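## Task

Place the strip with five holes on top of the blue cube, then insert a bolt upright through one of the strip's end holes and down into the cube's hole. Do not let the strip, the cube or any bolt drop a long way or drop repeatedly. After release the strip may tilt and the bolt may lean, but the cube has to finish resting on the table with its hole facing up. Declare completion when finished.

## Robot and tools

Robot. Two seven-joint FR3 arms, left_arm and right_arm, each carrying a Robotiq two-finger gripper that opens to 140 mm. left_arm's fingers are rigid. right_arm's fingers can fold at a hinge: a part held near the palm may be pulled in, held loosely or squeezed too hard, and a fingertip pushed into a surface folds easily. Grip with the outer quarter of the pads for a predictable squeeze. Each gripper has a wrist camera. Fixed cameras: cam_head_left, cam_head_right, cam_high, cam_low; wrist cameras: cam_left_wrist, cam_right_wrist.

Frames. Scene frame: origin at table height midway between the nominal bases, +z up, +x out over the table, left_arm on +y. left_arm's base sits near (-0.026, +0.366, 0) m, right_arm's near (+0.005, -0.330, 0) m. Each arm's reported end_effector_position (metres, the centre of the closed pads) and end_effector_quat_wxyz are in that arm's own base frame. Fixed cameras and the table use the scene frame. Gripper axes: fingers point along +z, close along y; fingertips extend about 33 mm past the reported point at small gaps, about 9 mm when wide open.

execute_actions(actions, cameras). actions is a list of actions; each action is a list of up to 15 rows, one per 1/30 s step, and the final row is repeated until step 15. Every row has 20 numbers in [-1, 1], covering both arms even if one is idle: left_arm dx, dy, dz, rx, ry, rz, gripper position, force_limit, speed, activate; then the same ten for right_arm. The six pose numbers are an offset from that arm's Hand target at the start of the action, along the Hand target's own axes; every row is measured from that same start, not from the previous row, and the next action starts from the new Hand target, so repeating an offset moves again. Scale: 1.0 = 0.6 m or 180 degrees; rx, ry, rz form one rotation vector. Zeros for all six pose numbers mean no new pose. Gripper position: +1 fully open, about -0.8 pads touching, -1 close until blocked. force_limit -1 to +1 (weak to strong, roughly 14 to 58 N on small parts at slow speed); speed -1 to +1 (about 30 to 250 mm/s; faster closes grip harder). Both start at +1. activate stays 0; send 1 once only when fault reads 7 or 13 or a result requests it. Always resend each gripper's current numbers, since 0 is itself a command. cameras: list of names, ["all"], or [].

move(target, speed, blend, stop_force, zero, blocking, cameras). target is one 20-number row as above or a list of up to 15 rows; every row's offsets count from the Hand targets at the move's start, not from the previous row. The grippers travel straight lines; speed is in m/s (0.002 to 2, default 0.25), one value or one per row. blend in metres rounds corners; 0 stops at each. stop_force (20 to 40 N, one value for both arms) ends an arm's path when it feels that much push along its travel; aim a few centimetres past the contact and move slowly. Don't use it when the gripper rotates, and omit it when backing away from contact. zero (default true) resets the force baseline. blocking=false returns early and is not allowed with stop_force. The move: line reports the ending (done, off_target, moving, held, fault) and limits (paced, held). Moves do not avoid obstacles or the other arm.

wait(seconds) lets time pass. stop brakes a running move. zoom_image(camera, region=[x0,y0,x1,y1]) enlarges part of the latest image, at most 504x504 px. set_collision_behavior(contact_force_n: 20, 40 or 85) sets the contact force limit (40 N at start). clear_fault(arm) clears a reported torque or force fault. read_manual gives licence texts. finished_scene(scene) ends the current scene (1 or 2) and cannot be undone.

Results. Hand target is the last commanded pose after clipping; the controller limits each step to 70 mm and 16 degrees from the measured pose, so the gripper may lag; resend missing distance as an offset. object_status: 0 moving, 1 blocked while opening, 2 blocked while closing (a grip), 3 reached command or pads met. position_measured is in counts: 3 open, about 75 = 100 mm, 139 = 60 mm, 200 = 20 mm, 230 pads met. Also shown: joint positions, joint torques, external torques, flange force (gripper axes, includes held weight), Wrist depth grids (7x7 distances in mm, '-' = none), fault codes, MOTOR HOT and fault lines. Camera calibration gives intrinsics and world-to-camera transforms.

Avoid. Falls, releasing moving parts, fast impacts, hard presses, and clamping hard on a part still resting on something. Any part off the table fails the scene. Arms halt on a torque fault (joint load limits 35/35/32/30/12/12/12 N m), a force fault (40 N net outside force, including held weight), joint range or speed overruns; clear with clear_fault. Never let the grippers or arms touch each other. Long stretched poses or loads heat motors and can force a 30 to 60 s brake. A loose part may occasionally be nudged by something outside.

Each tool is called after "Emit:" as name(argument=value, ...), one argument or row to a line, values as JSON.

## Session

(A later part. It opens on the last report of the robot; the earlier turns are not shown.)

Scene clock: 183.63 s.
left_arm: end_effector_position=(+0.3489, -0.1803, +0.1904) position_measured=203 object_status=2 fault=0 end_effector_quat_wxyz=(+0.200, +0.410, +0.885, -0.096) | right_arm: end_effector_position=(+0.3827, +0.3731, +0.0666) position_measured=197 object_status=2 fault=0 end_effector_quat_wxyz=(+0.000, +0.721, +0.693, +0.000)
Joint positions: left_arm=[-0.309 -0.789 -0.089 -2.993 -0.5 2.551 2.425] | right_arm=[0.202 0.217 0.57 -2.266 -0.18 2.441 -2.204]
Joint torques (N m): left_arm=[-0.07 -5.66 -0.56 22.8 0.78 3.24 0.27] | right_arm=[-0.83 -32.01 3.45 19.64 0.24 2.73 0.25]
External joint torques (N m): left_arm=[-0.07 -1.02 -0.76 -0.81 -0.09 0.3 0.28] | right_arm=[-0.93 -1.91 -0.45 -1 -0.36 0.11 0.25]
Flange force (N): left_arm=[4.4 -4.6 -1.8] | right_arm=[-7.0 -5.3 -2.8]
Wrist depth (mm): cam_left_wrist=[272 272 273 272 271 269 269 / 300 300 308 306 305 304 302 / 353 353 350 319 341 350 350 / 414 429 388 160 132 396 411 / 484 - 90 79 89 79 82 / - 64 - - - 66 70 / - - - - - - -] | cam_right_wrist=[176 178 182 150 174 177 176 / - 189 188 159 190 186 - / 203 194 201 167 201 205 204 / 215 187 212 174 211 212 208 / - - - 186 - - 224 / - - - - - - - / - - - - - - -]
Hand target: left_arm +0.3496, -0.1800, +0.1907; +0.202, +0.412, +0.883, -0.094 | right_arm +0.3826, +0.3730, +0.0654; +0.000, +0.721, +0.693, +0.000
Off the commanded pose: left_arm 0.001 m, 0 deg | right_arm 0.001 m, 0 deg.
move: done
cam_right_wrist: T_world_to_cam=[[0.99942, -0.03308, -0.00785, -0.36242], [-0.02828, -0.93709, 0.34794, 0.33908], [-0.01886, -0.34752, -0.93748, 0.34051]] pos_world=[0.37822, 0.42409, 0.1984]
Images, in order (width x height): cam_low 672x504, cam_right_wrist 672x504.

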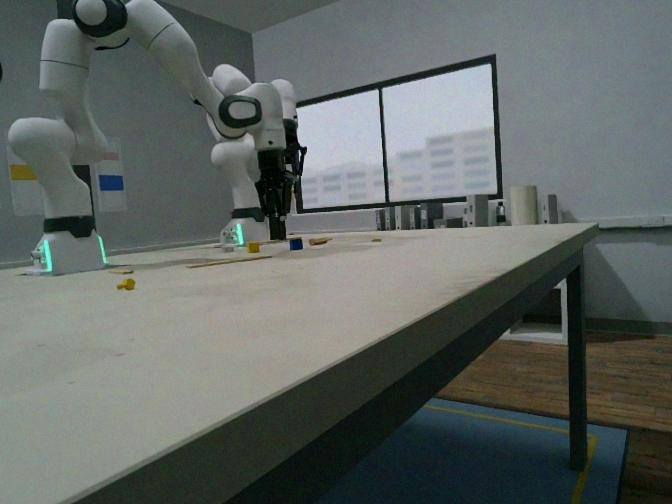

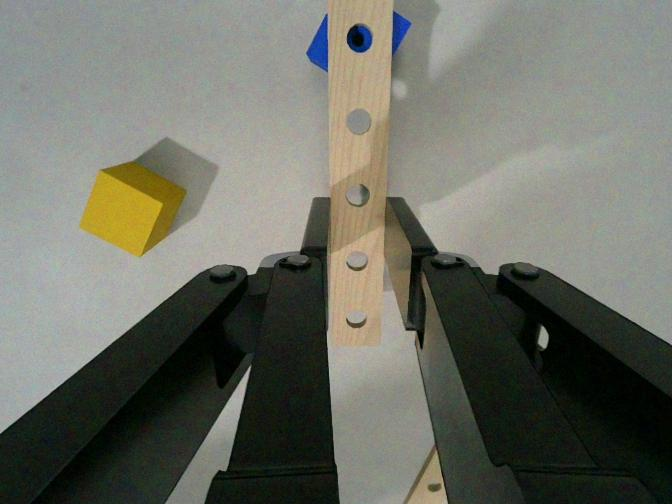

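Emit:
move(
  target=[
    [0,0,0,0,0,0,-1,-0.3,-0.8,0,0,0,-0.013,0,0,0,-1,-0.3,-0.5,0],
    [-0.041,0.0121,0.09,0.047,0,0.1007,-1,-0.3,-0.8,0,0.0057,0.036,-0.013,0,0,-0.0944,-1,-0.3,-0.5,0],
  ],
  speed=0.08,
  cameras=["cam_left_wrist","cam_right_wrist","cam_low","cam_head_left"],
)

Emit:
zoom_image(
  camera="cam_right_wrist",
  region=[310, 0, 410, 100],
)

Emit:
zoom_image(
  camera="cam_left_wrist",
  region=[300, 130, 420, 250],
)

Scene clock: 198.33 s.
left_arm: end_effector_position=(+0.3831, -0.2105, +0.1524) position_measured=203 object_status=2 fault=0 end_effector_quat_wxyz=(+0.182, +0.557, +0.800, -0.128) | right_arm: end_effector_position=(+0.4043, +0.3759, +0.0734) position_measured=197 object_status=2 fault=0 end_effector_quat_wxyz=(+0.000, +0.614, +0.790, +0.001)
Joint positions: left_arm=[-0.6 -0.445 0.247 -2.828 -0.496 2.643 2.834] | right_arm=[0.14 0.259 0.614 -2.201 -0.22 2.405 -2.489]
Joint velocities: left_arm=[0 -0.001 0 0 -0.001 0 0.005] | right_arm=[-0.001 -0.001 0 -0.002 -0.001 0.001 -0.005]
Joint torques (N m): left_arm=[-0.56 -13.65 -3.26 21.37 1.21 2.94 0.24] | right_arm=[-1.14 -32.86 4.8 20.6 0.42 2.12 -0.19]
External joint torques (N m): left_arm=[-0.49 -0.74 -0.35 -0.03 0.3 0.37 0.25] | right_arm=[-1.1 -2.03 -0.06 -0.33 -0.22 -0.47 -0.19]
Flange force (N): left_arm=[0.7 -2.4 -0.7] | right_arm=[-5.3 -5.6 -5.7]
Wrist depth (mm): cam_left_wrist=[234 229 235 235 234 235 233 / 265 272 266 259 265 259 264 / 306 288 304 287 294 313 303 / 358 359 335 160 131 344 357 / 432 - 90 89 89 80 77 / - 64 - 215 - 65 70 / - - - - - - -] | cam_right_wrist=[183 182 184 155 179 182 187 / 168 196 194 159 198 198 193 / 205 207 208 168 208 209 - / 223 219 - 174 120 220 223 / - - - 187 - - - / - - - 257 - - - / - - - - - - -]
Hand target: left_arm +0.3844, -0.2103, +0.1528; +0.183, +0.560, +0.798, -0.126 | right_arm +0.4043, +0.3755, +0.0732; +0.000, +0.611, +0.792, +0.000
Off the commanded pose: left_arm 0.001 m, 1 deg | right_arm 0.000 m, 0 deg.
move: done
cam_left_wrist: T_world_to_cam=[[0.94307, 0.33259, -0.00081, -0.2797], [0.23301, -0.65896, 0.71518, -0.3376], [0.23733, -0.67465, -0.69895, 0.01694]] pos_world=[0.33842, -0.11801, 0.25306]
cam_right_wrist: T_world_to_cam=[[0.96765, 0.25225, -0.00514, -0.47852], [0.23838, -0.90736, 0.34622, 0.22118], [0.08267, -0.33625, -0.93814, 0.30298]] pos_world=[0.38527, 0.42327, 0.2052]
Images, in order (width x height): cam_head_left 672x504, cam_low 672x504, cam_left_wrist 672x504, cam_right_wrist 672x504.

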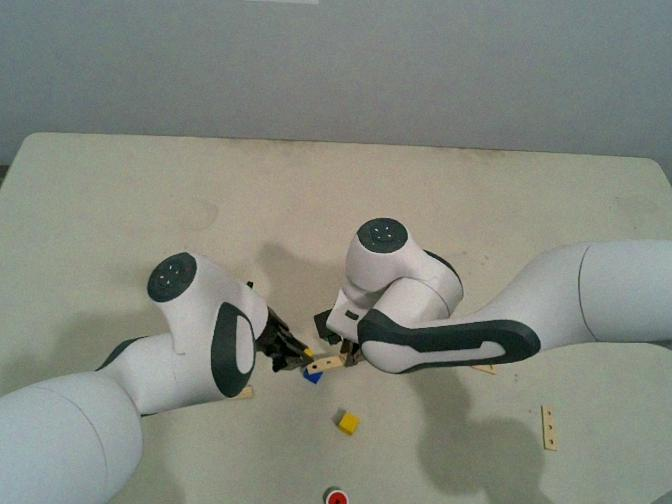

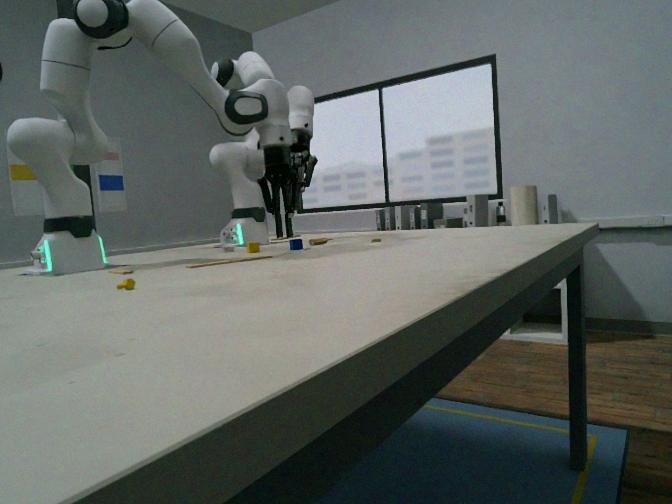

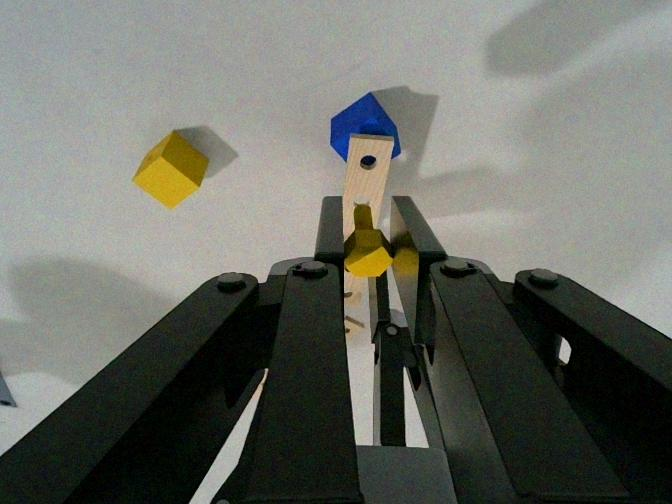

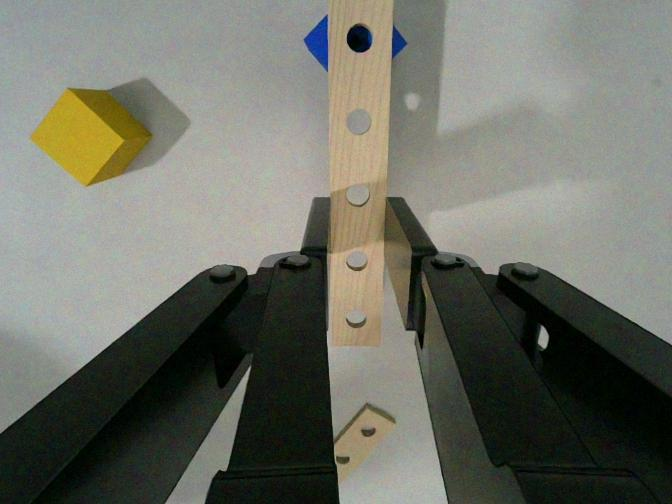

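Scaled by 5.040 from the camera's image (finer frame: 960x720).

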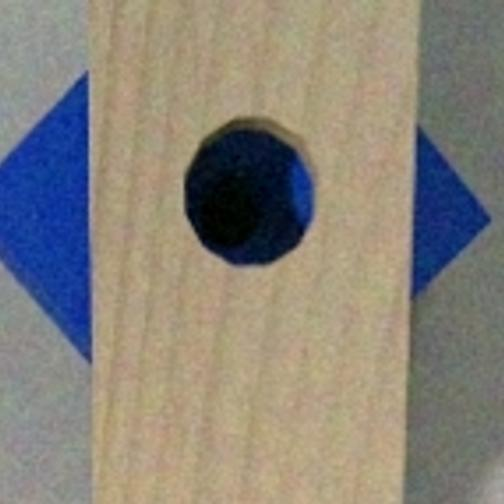

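Scaled by 4.200 from the camera's image (finer frame: 960x720).

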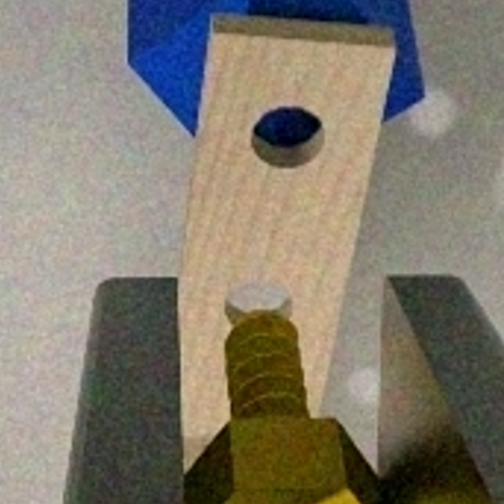

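Emit:
move(
  target=[0,0,0,0,0,0,-1,-0.3,-0.8,0,0,-0.0023,0.0142,0,0,0,-1,-0.3,-0.5,0],
  speed=0.02,
  stop_force=20,
  cameras=["cam_right_wrist","cam_left_wrist"],
)

Emit:
zoom_image(
  camera="cam_right_wrist",
  region=[310, 0, 410, 100],
)

Emit:
zoom_image(
  camera="cam_left_wrist",
  region=[300, 130, 420, 250],
)

Scene clock: 201.83 s.
left_arm: end_effector_position=(+0.3831, -0.2105, +0.1524) position_measured=203 object_status=2 fault=0 end_effector_quat_wxyz=(+0.182, +0.558, +0.800, -0.128) | right_arm: end_effector_position=(+0.4031, +0.3754, +0.0660) position_measured=197 object_status=2 fault=0 end_effector_quat_wxyz=(+0.000, +0.610, +0.792, +0.000)
Joint positions: left_arm=[-0.6 -0.445 0.247 -2.828 -0.496 2.643 2.838] | right_arm=[0.144 0.273 0.609 -2.205 -0.234 2.417 -2.487]
Joint torques (N m): left_arm=[-0.08 -13.65 -3.68 21.4 0.82 2.9 0.24] | right_arm=[-0.74 -33.15 4.57 19.7 0.27 2.71 0.23]
External joint torques (N m): left_arm=[-0.07 -0.79 -0.83 0.07 -0.09 0.35 0.26] | right_arm=[-0.7 -2.01 -0.54 -1.01 -0.36 0.12 0.23]
Flange force (N): left_arm=[0.2 -3.0 -1.3] | right_arm=[-5.1 -7.6 -2.7]
Wrist depth (mm): cam_left_wrist=[234 235 236 235 234 234 234 / 265 265 265 259 265 265 264 / - 287 304 287 305 305 302 / 358 357 342 161 133 345 356 / 413 - 90 79 89 79 82 / - 64 - 66 - 66 70 / - - - - - - -] | cam_right_wrist=[175 172 177 149 175 177 176 / 164 186 187 156 188 187 188 / 199 196 203 167 200 198 197 / 214 215 211 174 151 214 219 / - - - 187 - - 224 / - - - 247 - - - / - - - - - - -]
Hand target: left_arm +0.3844, -0.2103, +0.1528; +0.183, +0.560, +0.798, -0.126 | right_arm +0.4030, +0.3752, +0.0647; +0.000, +0.611, +0.792, +0.000
Off the commanded pose: left_arm 0.001 m, 0 deg | right_arm 0.001 m, 0 deg.
move: done
cam_left_wrist: T_world_to_cam=[[0.94405, 0.3298, 0.00065, -0.28091], [0.23008, -0.66003, 0.71514, -0.33678], [0.23628, -0.67498, -0.69898, 0.01721]] pos_world=[0.33861, -0.11802, 0.25306]
cam_right_wrist: T_world_to_cam=[[0.96546, 0.26044, -0.0077, -0.47929], [0.24678, -0.90455, 0.34768, 0.21891], [0.08358, -0.33758, -0.93758, 0.29608]] pos_world=[0.38396, 0.42279, 0.1978]
Images, in order (width x height): cam_left_wrist 672x504, cam_right_wrist 672x504.

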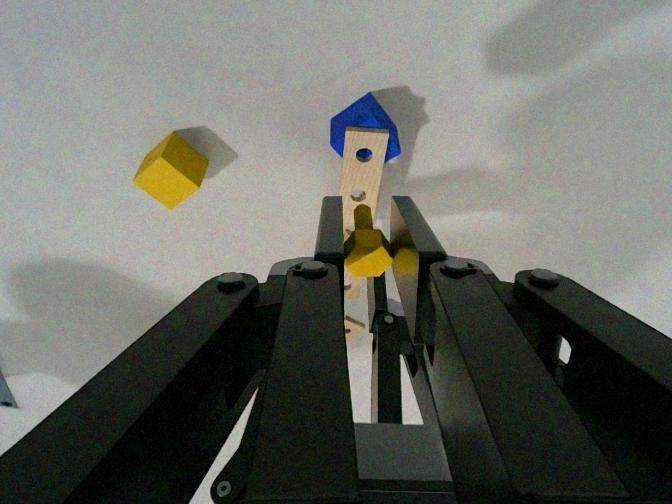

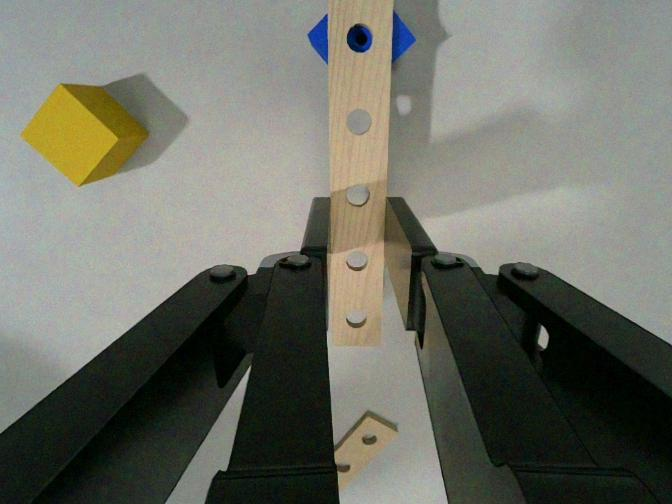

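Scaled by 5.040 from the camera's image (finer frame: 960x720).

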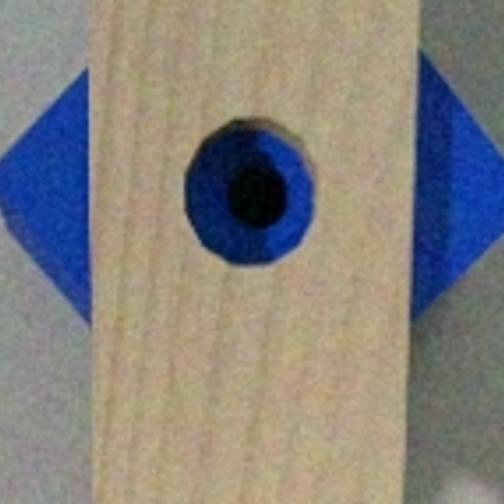

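Scaled by 4.200 from the camera's image (finer frame: 960x720).

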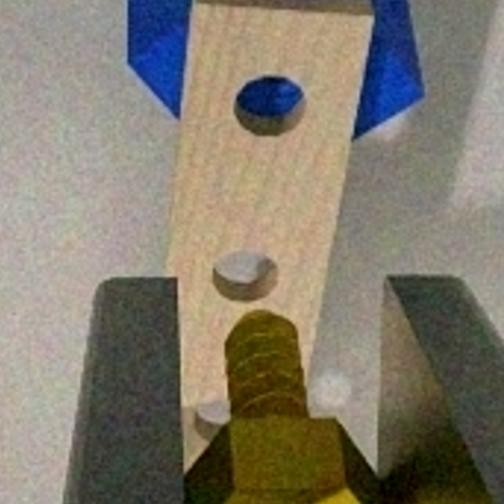

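Emit:
move(
  target=[0.016,0.0082,0.1057,0,0,0,-1,-0.3,-0.8,0,0,0,0,0,0,0,-1,-0.3,-0.5,0],
  speed=0.05,
  stop_force=20,
  cameras=["cam_left_wrist","cam_right_wrist","cam_low"],
)

Emit:
zoom_image(
  camera="cam_left_wrist",
  region=[310, 160, 410, 260],
)

Emit:
zoom_image(
  camera="cam_right_wrist",
  region=[310, 0, 410, 100],
)

Emit:
zoom_image(
  camera="cam_low",
  region=[280, 215, 320, 255],
)

Scene clock: 211.30 s.
left_arm: end_effector_position=(+0.3948, -0.2265, +0.0910) position_measured=203 object_status=2 fault=0 end_effector_quat_wxyz=(+0.181, +0.557, +0.801, -0.127) | right_arm: end_effector_position=(+0.4031, +0.3754, +0.0660) position_measured=197 object_status=2 fault=0 end_effector_quat_wxyz=(+0.000, +0.610, +0.792, +0.000)
Joint positions: left_arm=[-1.041 -0.247 0.618 -2.801 -0.661 2.855 2.985] | right_arm=[0.144 0.273 0.609 -2.205 -0.234 2.417 -2.487]
Joint velocities: left_arm=[-0.002 -0.001 0.003 0.002 0.002 0.006 0.003] | right_arm=[within noise]
Joint torques (N m): left_arm=[-0.98 -14.95 -4.04 17.4 1.34 2.74 0.2] | right_arm=[-0.7 -33.11 4.59 19.69 0.27 2.7 0.22]
External joint torques (N m): left_arm=[-0.87 -1.75 -0.41 -0.83 0.32 0.34 0.22] | right_arm=[-0.57 -2.02 -0.43 -1.01 -0.36 0.11 0.22]
Flange force (N): left_arm=[0.0 0.0 0.0] | right_arm=[-4.9 -7.7 -2.7]
Wrist depth (mm): cam_left_wrist=[178 177 178 177 177 180 177 / 200 200 200 200 200 200 200 / 224 221 229 193 223 229 230 / 269 269 260 160 132 259 268 / 312 71 90 90 89 79 77 / - 64 - 191 - 66 70 / - - - - - - -] | cam_right_wrist=[175 177 179 148 173 176 176 / 164 186 188 157 190 188 188 / 167 201 200 165 199 201 201 / 217 214 212 174 151 208 212 / - - - 187 - - 228 / - - - 248 - - - / - - - - - - -]
Hand target: left_arm +0.3957, -0.2263, +0.0915; +0.183, +0.560, +0.798, -0.126 | right_arm +0.4030, +0.3752, +0.0647; +0.000, +0.611, +0.792, +0.000
Off the commanded pose: left_arm 0.001 m, 1 deg | right_arm 0.001 m, 0 deg.
joint sent to its limit (left arm) — joint 7 (wrist roll), upper limit. The joint targets still meet the commanded pose.
move: given up (left_arm; no force reading, so stop_force could not act: that arm's path ended)
cam_left_wrist: T_world_to_cam=[[0.94297, 0.33287, -0.00078, -0.28539], [0.23391, -0.66097, 0.71302, -0.30757], [0.23683, -0.67254, -0.70114, -0.0387]] pos_world=[0.35022, -0.13432, 0.19195]
cam_right_wrist: T_world_to_cam=[[0.96549, 0.26032, -0.00768, -0.47925], [0.24665, -0.90455, 0.34777, 0.21894], [0.08358, -0.33766, -0.93755, 0.29611]] pos_world=[0.38396, 0.42279, 0.1978]
Images, in order (width x height): cam_low 672x504, cam_left_wrist 672x504, cam_right_wrist 672x504.

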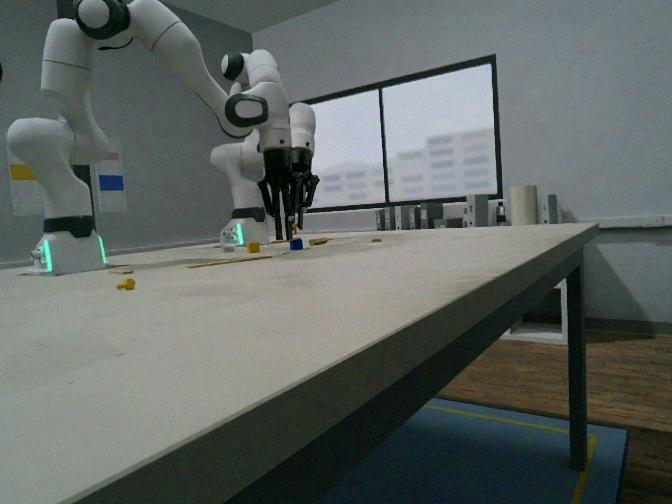

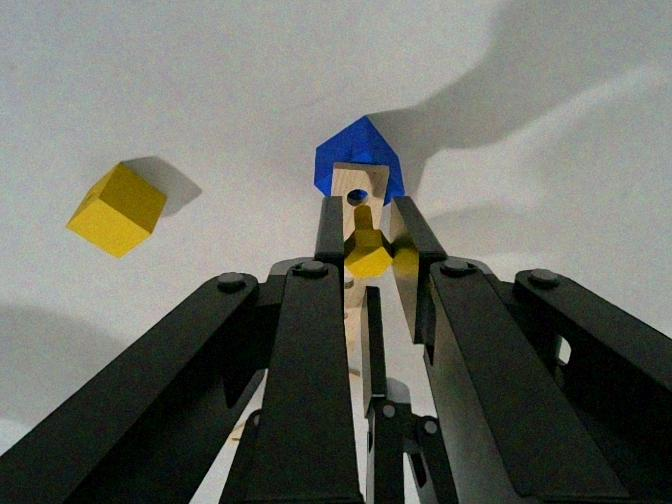

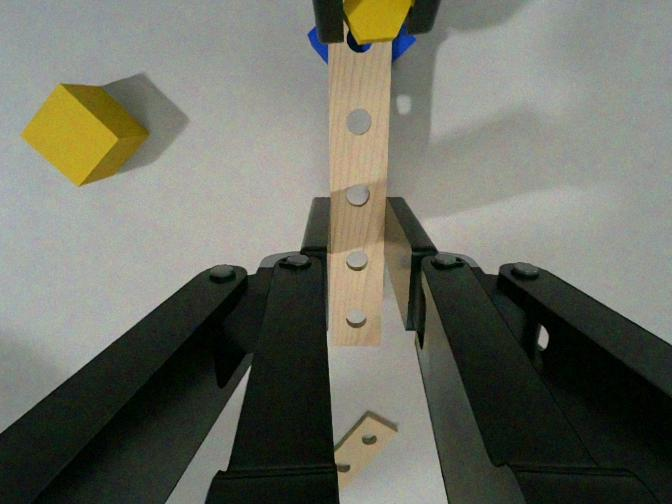

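Scaled by 5.040 from the camera's image (finer frame: 960x720).

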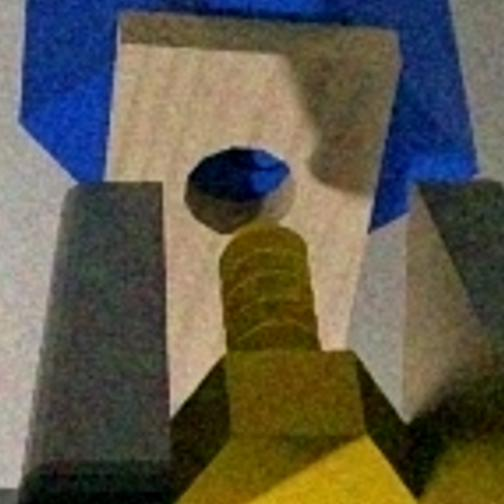

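Scaled by 5.040 from the camera's image (finer frame: 960x720).

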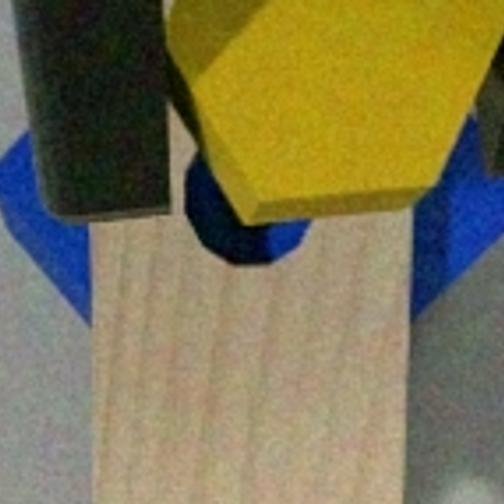

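Scaled by 12.600 from the camera's image (finer frame: 960x720).

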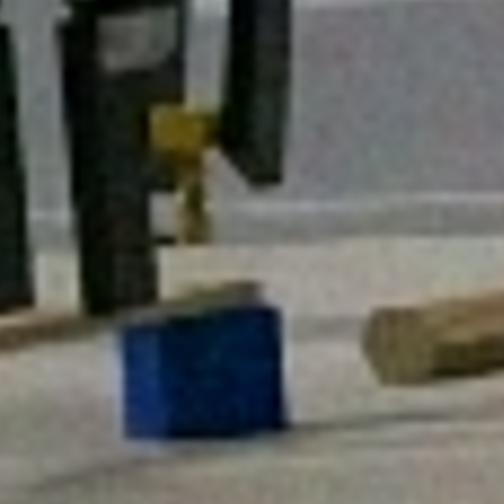

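Emit:
move(
  target=[0.0035,-0.0055,0.0177,-0.0141,0,-0.0302,-1,-0.3,-0.8,0,0,0,0,0,0,0,-1,-0.3,-0.5,0],
  speed=0.03,
  cameras=["cam_left_wrist","cam_low"],
)

Emit:
zoom_image(
  camera="cam_left_wrist",
  region=[310, 160, 410, 260],
)

Emit:
zoom_image(
  camera="cam_low",
  region=[280, 215, 320, 255],
)

Scene clock: 219.80 s.
left_arm: end_effector_position=(+0.3934, -0.2305, +0.0816) position_measured=203 object_status=2 fault=0 end_effector_quat_wxyz=(+0.189, +0.520, +0.825, -0.118) | right_arm: end_effector_position=(+0.4031, +0.3753, +0.0660) position_measured=197 object_status=2 fault=0 end_effector_quat_wxyz=(+0.000, +0.610, +0.792, +0.000)
Joint positions: left_arm=[-1.105 -0.222 0.618 -2.821 -0.785 2.949 2.971] | right_arm=[0.144 0.274 0.609 -2.205 -0.234 2.417 -2.487]
Joint velocities: left_arm=[-0.001 0.001 0 0 -0.003 0.004 0.001] | right_arm=[within noise]
Joint torques (N m): left_arm=[-0.68 -13.55 -3.92 16.71 0.56 2.79 -0.15] | right_arm=[-0.72 -33.16 4.6 19.69 0.28 2.7 0.24]
External joint torques (N m): left_arm=[-0.63 -0.35 -0.71 -0.83 -0.53 0.34 -0.14] | right_arm=[-0.7 -2.06 -0.51 -0.97 -0.34 0.11 0.24]
Flange force (N): left_arm=[0.0 0.0 0.0] | right_arm=[-5.0 -7.7 -2.9]
Wrist depth (mm): cam_left_wrist=[167 168 168 169 169 169 168 / 189 190 191 190 196 191 190 / 195 210 218 187 213 219 220 / 255 255 246 161 132 249 249 / 296 71 90 89 89 79 77 / - 64 - 187 - 66 70 / - - - - - - -] | cam_right_wrist=[- 175 179 125 173 175 175 / 162 186 188 158 189 188 190 / 171 198 200 169 198 200 201 / 218 215 211 177 129 211 215 / - - - 186 - - 223 / - - - 249 - - - / - - - - - - -]
Hand target: left_arm +0.3936, -0.2299, +0.0810; +0.189, +0.517, +0.826, -0.117 | right_arm +0.4030, +0.3752, +0.0647; +0.000, +0.611, +0.792, +0.000
Off the commanded pose: left_arm 0.001 m, 0 deg | right_arm 0.001 m, 0 deg.
move: done
cam_left_wrist: T_world_to_cam=[[0.90858, 0.41768, 0.00481, -0.25011], [0.28848, -0.63577, 0.71595, -0.31909], [0.3021, -0.64911, -0.69814, -0.06817]] pos_world=[0.33989, -0.14264, 0.18206]
Images, in order (width x height): cam_low 672x504, cam_left_wrist 672x504.

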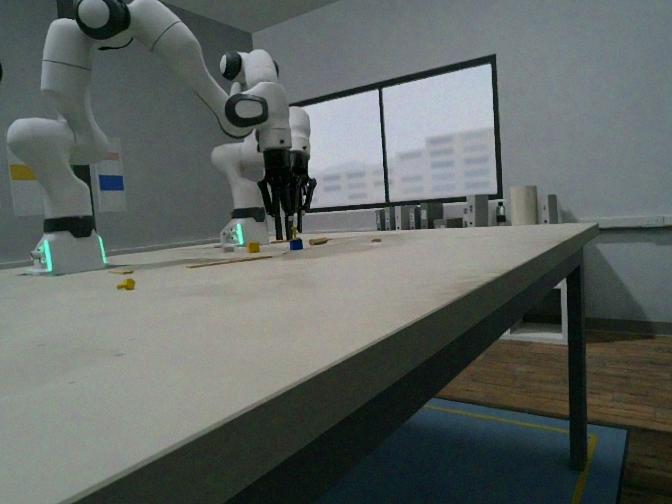

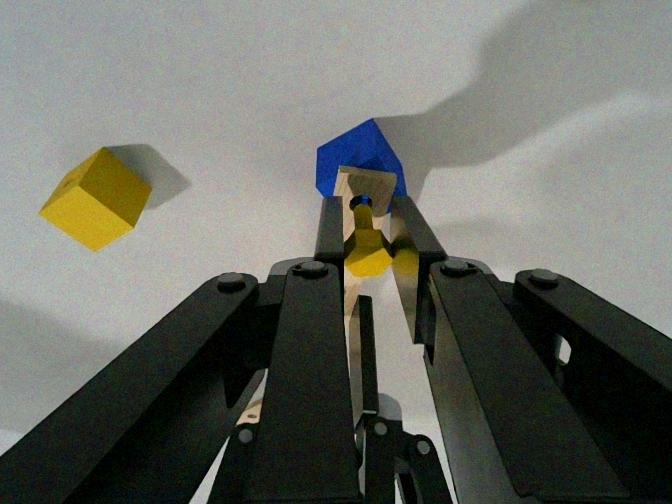

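Scaled by 5.040 from the camera's image (finer frame: 960x720).

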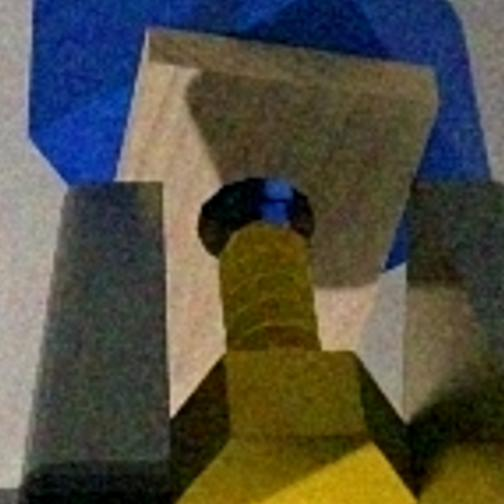

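Scaled by 12.600 from the camera's image (finer frame: 960x720).

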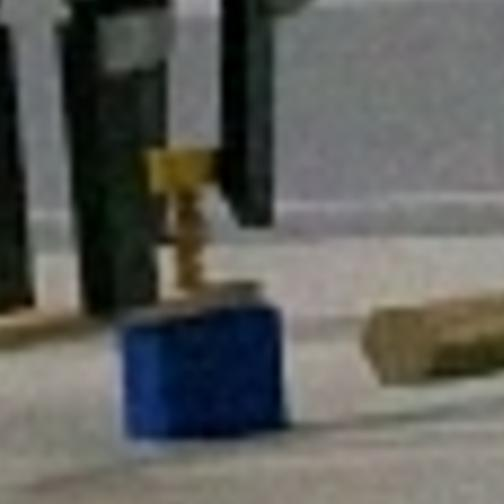

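Emit:
zoom_image(
  camera="cam_low",
  region=[285, 225, 305, 245],
)

Emit:
execute_actions(
  actions=[],
  cameras=["cam_right_wrist","cam_high"],
)

Emit:
zoom_image(
  camera="cam_right_wrist",
  region=[310, 0, 410, 100],
)

Emit:
zoom_image(
  camera="cam_high",
  region=[370, 180, 420, 230],
)

Scaled by 25.200 from the camera's image (finer frame: 960x720).

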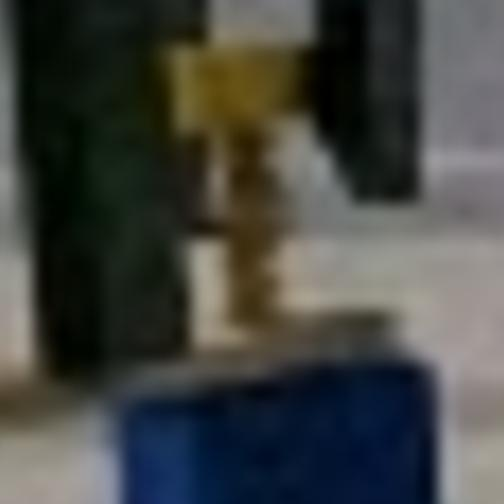

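Scene clock: 223.47 s.
left_arm: end_effector_position=(+0.3936, -0.2304, +0.0816) position_measured=203 object_status=2 fault=0 end_effector_quat_wxyz=(+0.190, +0.520, +0.825, -0.117) | right_arm: end_effector_position=(+0.4031, +0.3753, +0.0660) position_measured=197 object_status=2 fault=0 end_effector_quat_wxyz=(+0.000, +0.610, +0.792, +0.000)
Joint positions: left_arm=[-1.105 -0.222 0.618 -2.821 -0.786 2.949 2.971] | right_arm=[0.144 0.274 0.609 -2.205 -0.234 2.417 -2.487]
Joint velocities: within noise
Joint torques (N m): left_arm=[-0.63 -13.53 -3.89 16.6 0.55 2.82 -0.12] | right_arm=[-0.74 -33.15 4.6 19.64 0.28 2.7 0.24]
External joint torques (N m): left_arm=[-0.55 -0.42 -0.65 -0.85 -0.54 0.39 -0.11] | right_arm=[-0.66 -2.1 -0.45 -0.99 -0.35 0.12 0.24]
Flange force (N): left_arm=[0.0 0.0 0.0] | right_arm=[-5.1 -7.9 -3.0]
Wrist depth (mm): cam_left_wrist=[168 168 168 169 168 169 168 / 189 190 190 190 190 190 191 / 205 210 219 186 212 219 219 / 254 255 247 161 132 249 265 / 296 71 90 90 89 80 77 / - 64 - 186 - 66 70 / - - - 173 - - -] | cam_right_wrist=[177 177 179 119 153 179 177 / 163 186 188 155 188 187 188 / 170 200 199 167 200 200 199 / 218 219 212 174 129 213 211 / - - - 186 - - 227 / - - - 248 - - - / - - - - - - -]
Hand target: left_arm +0.3936, -0.2299, +0.0810; +0.189, +0.517, +0.826, -0.117 | right_arm +0.4030, +0.3752, +0.0647; +0.000, +0.611, +0.792, +0.000
Tool commands: left_gripper/position=-1.0 left_gripper/force_limit=-0.3 left_gripper/speed=-0.8 left_gripper/activate=+0.0 right_gripper/position=-1.0 right_gripper/force_limit=-0.3 right_gripper/speed=-0.5 right_gripper/activate=+0.0
Off the commanded pose: left_arm 0.001 m, 0 deg | right_arm 0.001 m, 0 deg.
camera_calibration:
cam_right_wrist: T_world_to_cam=[[0.96552, 0.26023, -0.00765, -0.47923], [0.24656, -0.90458, 0.34777, 0.21902], [0.08358, -0.33766, -0.93755, 0.29602]] pos_world=[0.38396, 0.42279, 0.1977]
Images, in order (width x height): cam_high 672x504, cam_right_wrist 672x504.

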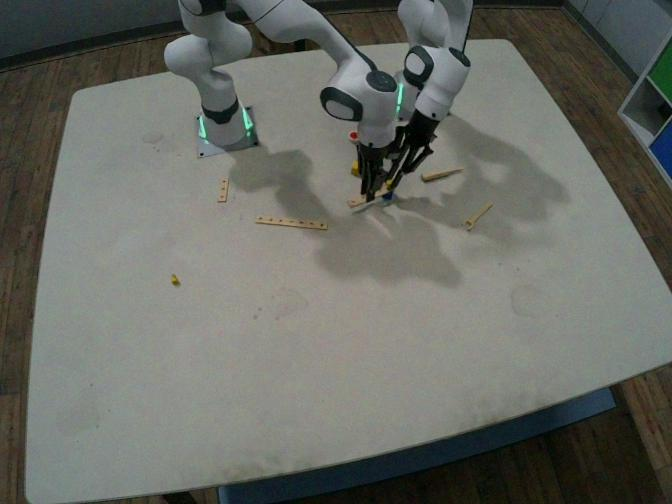

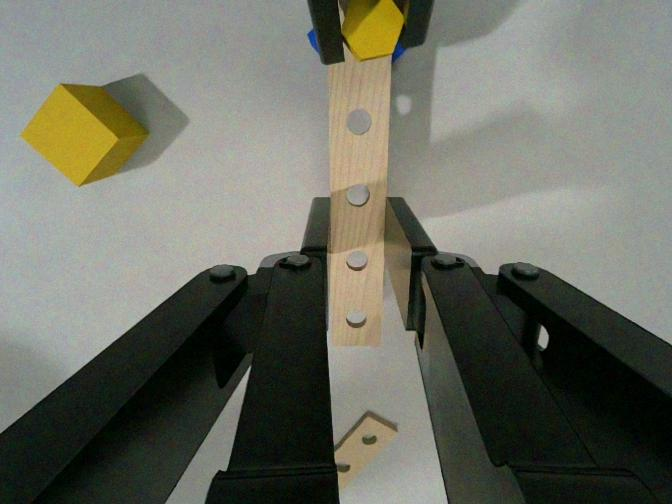

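Scaled by 5.040 from the camera's image (finer frame: 960x720).

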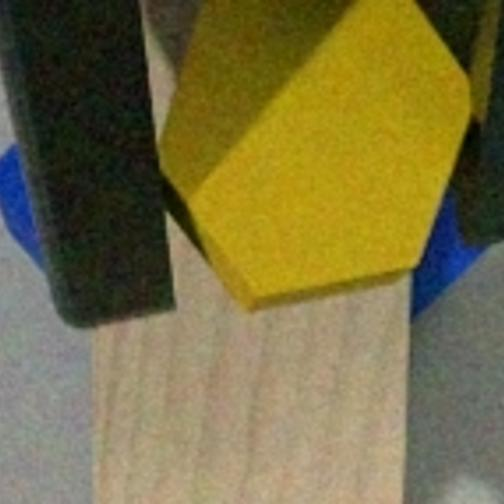

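Scaled by 10.080 from the camera's image (finer frame: 960x720).

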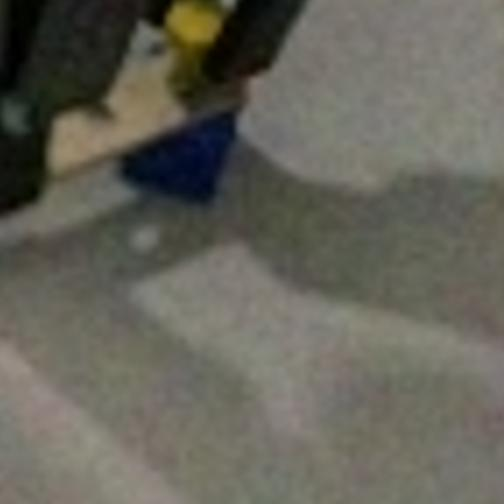

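Emit:
move(
  target=[0.0021,0,0.0045,0,0,0,-1,-0.3,-0.8,0,0,0,0,0,0,0,-1,-0.3,-0.5,0],
  speed=0.02,
)

Emit:
move(
  target=[0.0014,0,0.003,0,0,0,-1,-0.3,-0.8,0,0,0,0,0,0,0,-1,-0.3,-0.5,0],
  speed=0.02,
  cameras=["cam_left_wrist","cam_low"],
)

Emit:
zoom_image(
  camera="cam_left_wrist",
  region=[335, 190, 385, 240],
)

Emit:
zoom_image(
  camera="cam_low",
  region=[285, 225, 305, 245],
)

Scene clock: 230.20 s.
left_arm: end_effector_position=(+0.3946, -0.2328, +0.0812) position_measured=203 object_status=2 fault=0 end_effector_quat_wxyz=(+0.192, +0.517, +0.826, -0.119) | right_arm: end_effector_position=(+0.4031, +0.3752, +0.0658) position_measured=197 object_status=2 fault=0 end_effector_quat_wxyz=(+0.000, +0.610, +0.792, +0.000)
Joint positions: left_arm=[-1.137 -0.217 0.643 -2.816 -0.81 2.957 2.984] | right_arm=[0.144 0.274 0.609 -2.205 -0.234 2.417 -2.487]
Joint velocities: left_arm=[-0.001 0 0.001 -0.001 0.001 0 0.005] | right_arm=[within noise]
Joint torques (N m): left_arm=[0.33 -10.87 -2.89 15.24 0.49 2.62 0.29] | right_arm=[-0.67 -33.39 4.71 19.74 0.3 2.68 0.2]
External joint torques (N m): left_arm=[0.36 1.94 0.33 -2.11 -0.6 0.2 0.3] | right_arm=[-0.57 -2.31 -0.33 -0.92 -0.33 0.1 0.2]
Flange force (N): left_arm=[0.0 0.0 0.0] | right_arm=[-5.2 -8.2 -3.6]
Wrist depth (mm): cam_left_wrist=[167 168 168 168 168 168 168 / 189 194 190 190 185 190 190 / 192 206 213 182 212 219 219 / 255 256 238 159 132 249 257 / 296 71 90 89 89 79 82 / - 64 - 183 - 66 70 / - - - - - - -] | cam_right_wrist=[174 176 177 119 173 177 173 / 164 185 187 158 187 188 187 / 176 200 200 169 200 - 198 / 213 210 211 177 152 215 214 / - - - 187 - - - / - - - - - - - / - - - - - - -]
Hand target: left_arm +0.3936, -0.2300, +0.0780; +0.189, +0.517, +0.826, -0.117 | right_arm +0.4030, +0.3752, +0.0647; +0.000, +0.611, +0.792, +0.000
Off the commanded pose: left_arm 0.004 m, 0 deg | right_arm 0.001 m, 0 deg.
joint sent to its limit (left arm) — joint 7 (wrist roll), upper limit. The joint targets still meet the commanded pose.
move: off_target (left_arm)

Scene clock: 230.97 s.
left_arm: end_effector_position=(+0.3956, -0.2348, +0.0808) position_measured=203 object_status=2 fault=0 end_effector_quat_wxyz=(+0.193, +0.517, +0.825, -0.120) | right_arm: end_effector_position=(+0.4031, +0.3752, +0.0658) position_measured=197 object_status=2 fault=0 end_effector_quat_wxyz=(+0.000, +0.611, +0.792, +0.000)
Joint positions: left_arm=[-1.186 -0.218 0.689 -2.813 -0.81 2.966 2.985] | right_arm=[0.144 0.274 0.609 -2.205 -0.234 2.417 -2.487]
Joint torques (N m): left_arm=[1.24 -9.15 -2.02 13.44 0.87 2.66 0.3] | right_arm=[-0.66 -33.37 4.74 19.73 0.29 2.68 0.21]
External joint torques (N m): left_arm=[1.35 3.05 1.47 -3.88 -0.25 0.25 0.31] | right_arm=[-0.5 -2.32 -0.24 -0.85 -0.34 0.12 0.21]
Flange force (N): left_arm=[0.0 0.0 0.0] | right_arm=[-4.9 -8.1 -3.6]
Wrist depth (mm): cam_left_wrist=[166 170 167 167 168 167 168 / 189 189 189 186 190 190 190 / 192 210 218 182 211 218 212 / 254 255 247 158 132 248 269 / 296 71 90 90 89 79 82 / - 64 - 180 - 66 70 / - - - 168 - - -] | cam_right_wrist=[174 178 177 120 121 177 177 / 162 184 - 157 188 188 189 / 170 197 200 169 200 200 200 / 218 215 211 173 151 209 218 / - - - 187 - - 223 / - - - - - - - / - - - - - - -]
Hand target: left_arm +0.3936, -0.2300, +0.0760; +0.189, +0.517, +0.826, -0.117 | right_arm +0.4030, +0.3752, +0.0647; +0.000, +0.611, +0.792, +0.000
Off the commanded pose: left_arm 0.007 m, 1 deg | right_arm 0.001 m, 0 deg.
joint sent to its limit (left arm) — joint 7 (wrist roll), upper limit. The joint targets still meet the commanded pose.
move: off_target (left_arm)
cam_left_wrist: T_world_to_cam=[[0.906, 0.42327, 0.00409, -0.24789], [0.28997, -0.62766, 0.72247, -0.32108], [0.30836, -0.65337, -0.69139, -0.07622]] pos_world=[0.34119, -0.14641, 0.18028]
Images, in order (width x height): cam_low 672x504, cam_left_wrist 672x504.

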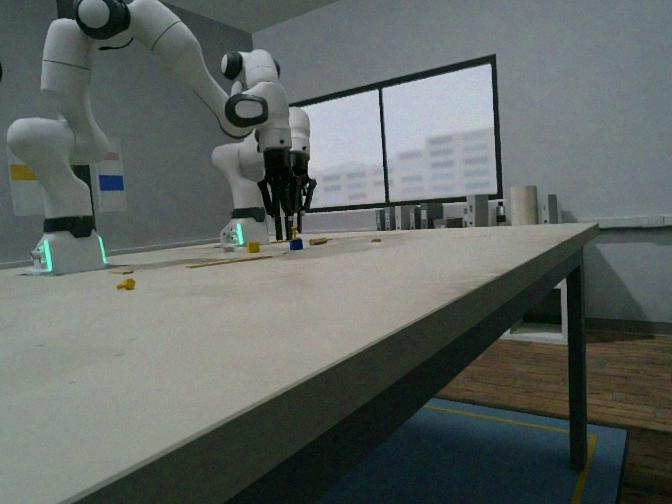

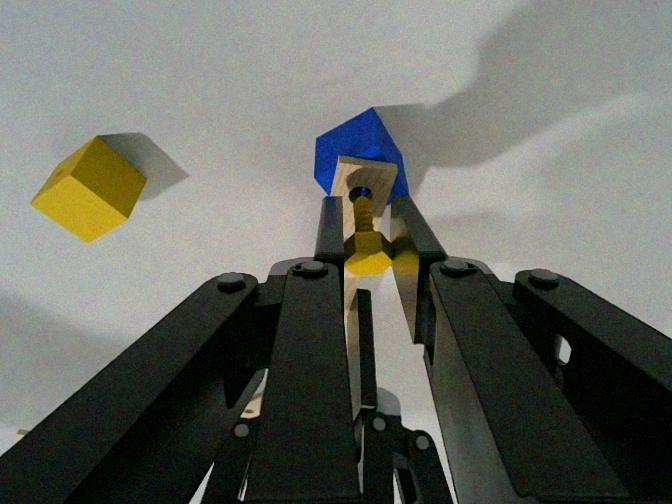

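Scaled by 10.080 from the camera's image (finer frame: 960x720).

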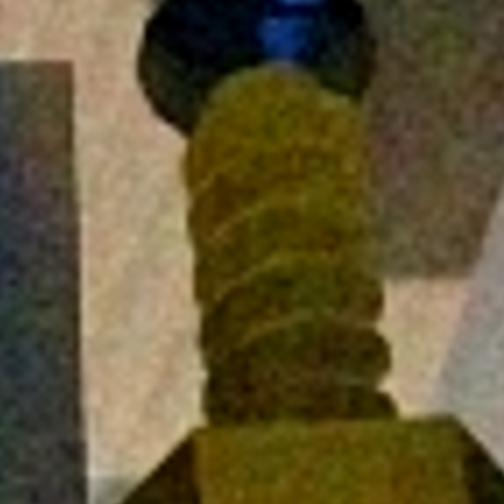

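Scaled by 25.200 from the camera's image (finer frame: 960x720).

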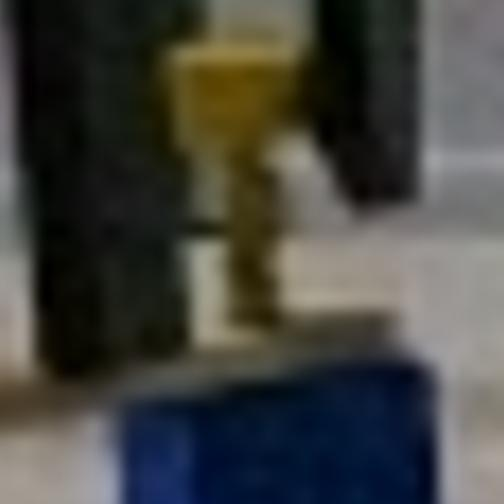

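Emit:
move(
  target=[
    [-0.0056,0,-0.0121,0,0,0,-1,-0.3,-0.8,0,0,0,0,0,0,0,-1,-0.3,-0.5,0],
    [0.0006,-0.0013,-0.0149,0,0,0,-1,-0.3,-0.8,0,0,0,0,0,0,0,-1,-0.3,-0.5,0],
    [0.0041,-0.0013,-0.0074,0,0,0,-1,-0.3,-0.8,0,0,0,0,0,0,0,-1,-0.3,-0.5,0],
  ],
  speed=0.02,
  cameras=["cam_left_wrist","cam_low"],
)

Emit:
zoom_image(
  camera="cam_left_wrist",
  region=[335, 190, 385, 240],
)

Emit:
zoom_image(
  camera="cam_low",
  region=[285, 225, 305, 245],
)

Scene clock: 236.20 s.
left_arm: end_effector_position=(+0.3914, -0.2284, +0.0809) position_measured=203 object_status=2 fault=0 end_effector_quat_wxyz=(+0.190, +0.516, +0.827, -0.118) | right_arm: end_effector_position=(+0.4034, +0.3753, +0.0658) position_measured=197 object_status=2 fault=0 end_effector_quat_wxyz=(+0.000, +0.611, +0.792, +0.000)
Joint positions: left_arm=[-1.129 -0.234 0.648 -2.833 -0.772 2.961 2.959] | right_arm=[0.144 0.274 0.609 -2.205 -0.234 2.418 -2.486]
Joint velocities: left_arm=[0.001 0 0.001 0 -0.001 0 0.008] | right_arm=[within noise]
Joint torques (N m): left_arm=[-0.39 -11.38 -3.41 16.07 0.55 2.64 0.32] | right_arm=[-0.63 -33.4 4.86 19.72 0.31 2.56 0.2]
External joint torques (N m): left_arm=[-0.33 0.94 0.06 -1.31 -0.56 0.19 0.33] | right_arm=[-0.46 -2.36 -0.12 -0.91 -0.32 -0.01 0.2]
Flange force (N): left_arm=[0.0 0.0 0.0] | right_arm=[-5.0 -8.3 -4.1]
Wrist depth (mm): cam_left_wrist=[171 167 168 164 168 168 167 / 189 189 190 193 190 190 189 / 204 211 217 187 211 218 218 / 255 255 246 158 132 247 255 / 295 71 90 79 89 79 82 / - 64 - 189 - 66 70 / - - - - - - -] | cam_right_wrist=[175 177 177 119 173 178 176 / 164 184 185 159 188 189 190 / 199 200 200 165 200 200 199 / 213 212 210 174 119 211 215 / - - - 187 - - - / - - - - - - - / - - - - - - -]
Hand target: left_arm +0.3911, -0.2266, +0.0790; +0.189, +0.517, +0.826, -0.117 | right_arm +0.4030, +0.3752, +0.0647; +0.000, +0.611, +0.792, +0.000
Off the commanded pose: left_arm 0.003 m, 0 deg | right_arm 0.001 m, 0 deg.
move: done
cam_left_wrist: T_world_to_cam=[[0.90543, 0.42448, 0.00285, -0.24624], [0.29375, -0.6314, 0.71766, -0.31782], [0.30643, -0.64896, -0.69638, -0.06853]] pos_world=[0.33731, -0.14063, 0.18107]
Images, in order (width x height): cam_low 672x504, cam_left_wrist 672x504.

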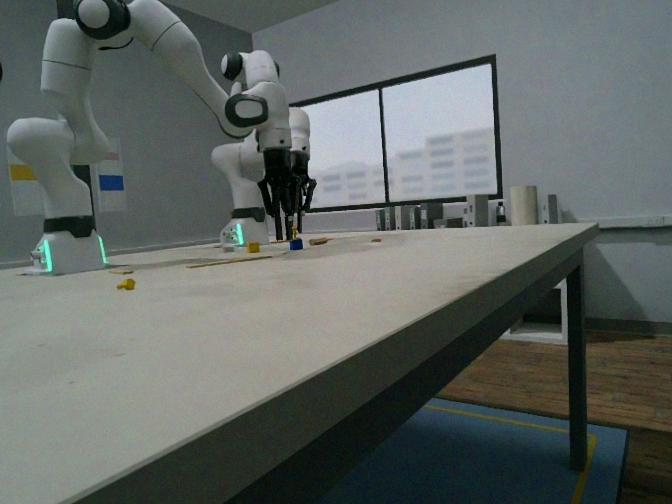

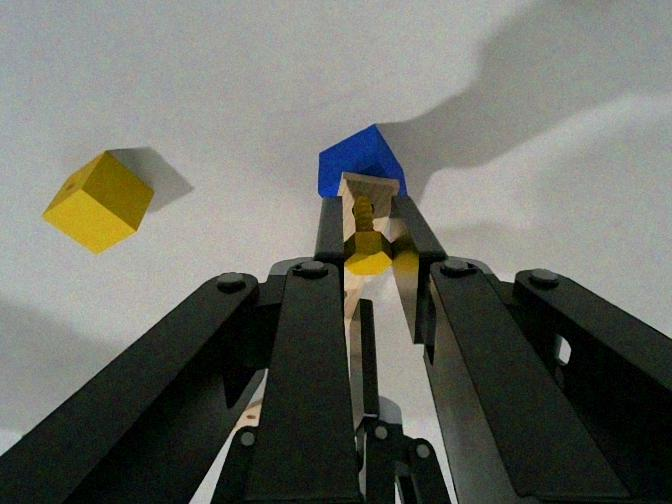

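Scaled by 10.080 from the camera's image (finer frame: 960x720).

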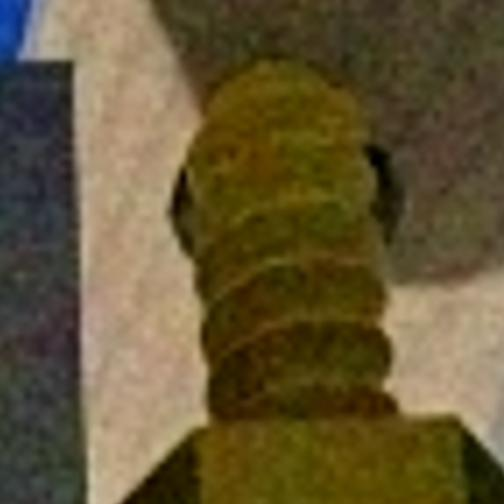

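Scaled by 25.200 from the camera's image (finer frame: 960x720).

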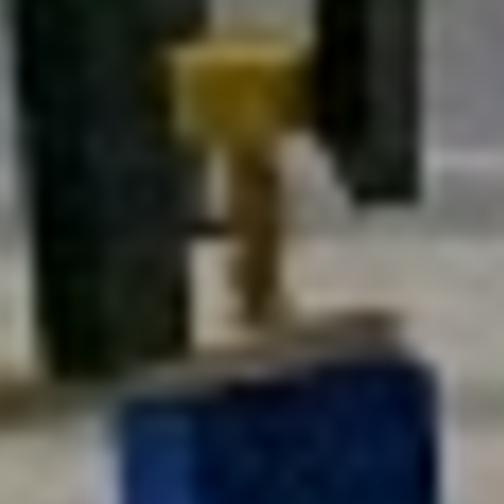

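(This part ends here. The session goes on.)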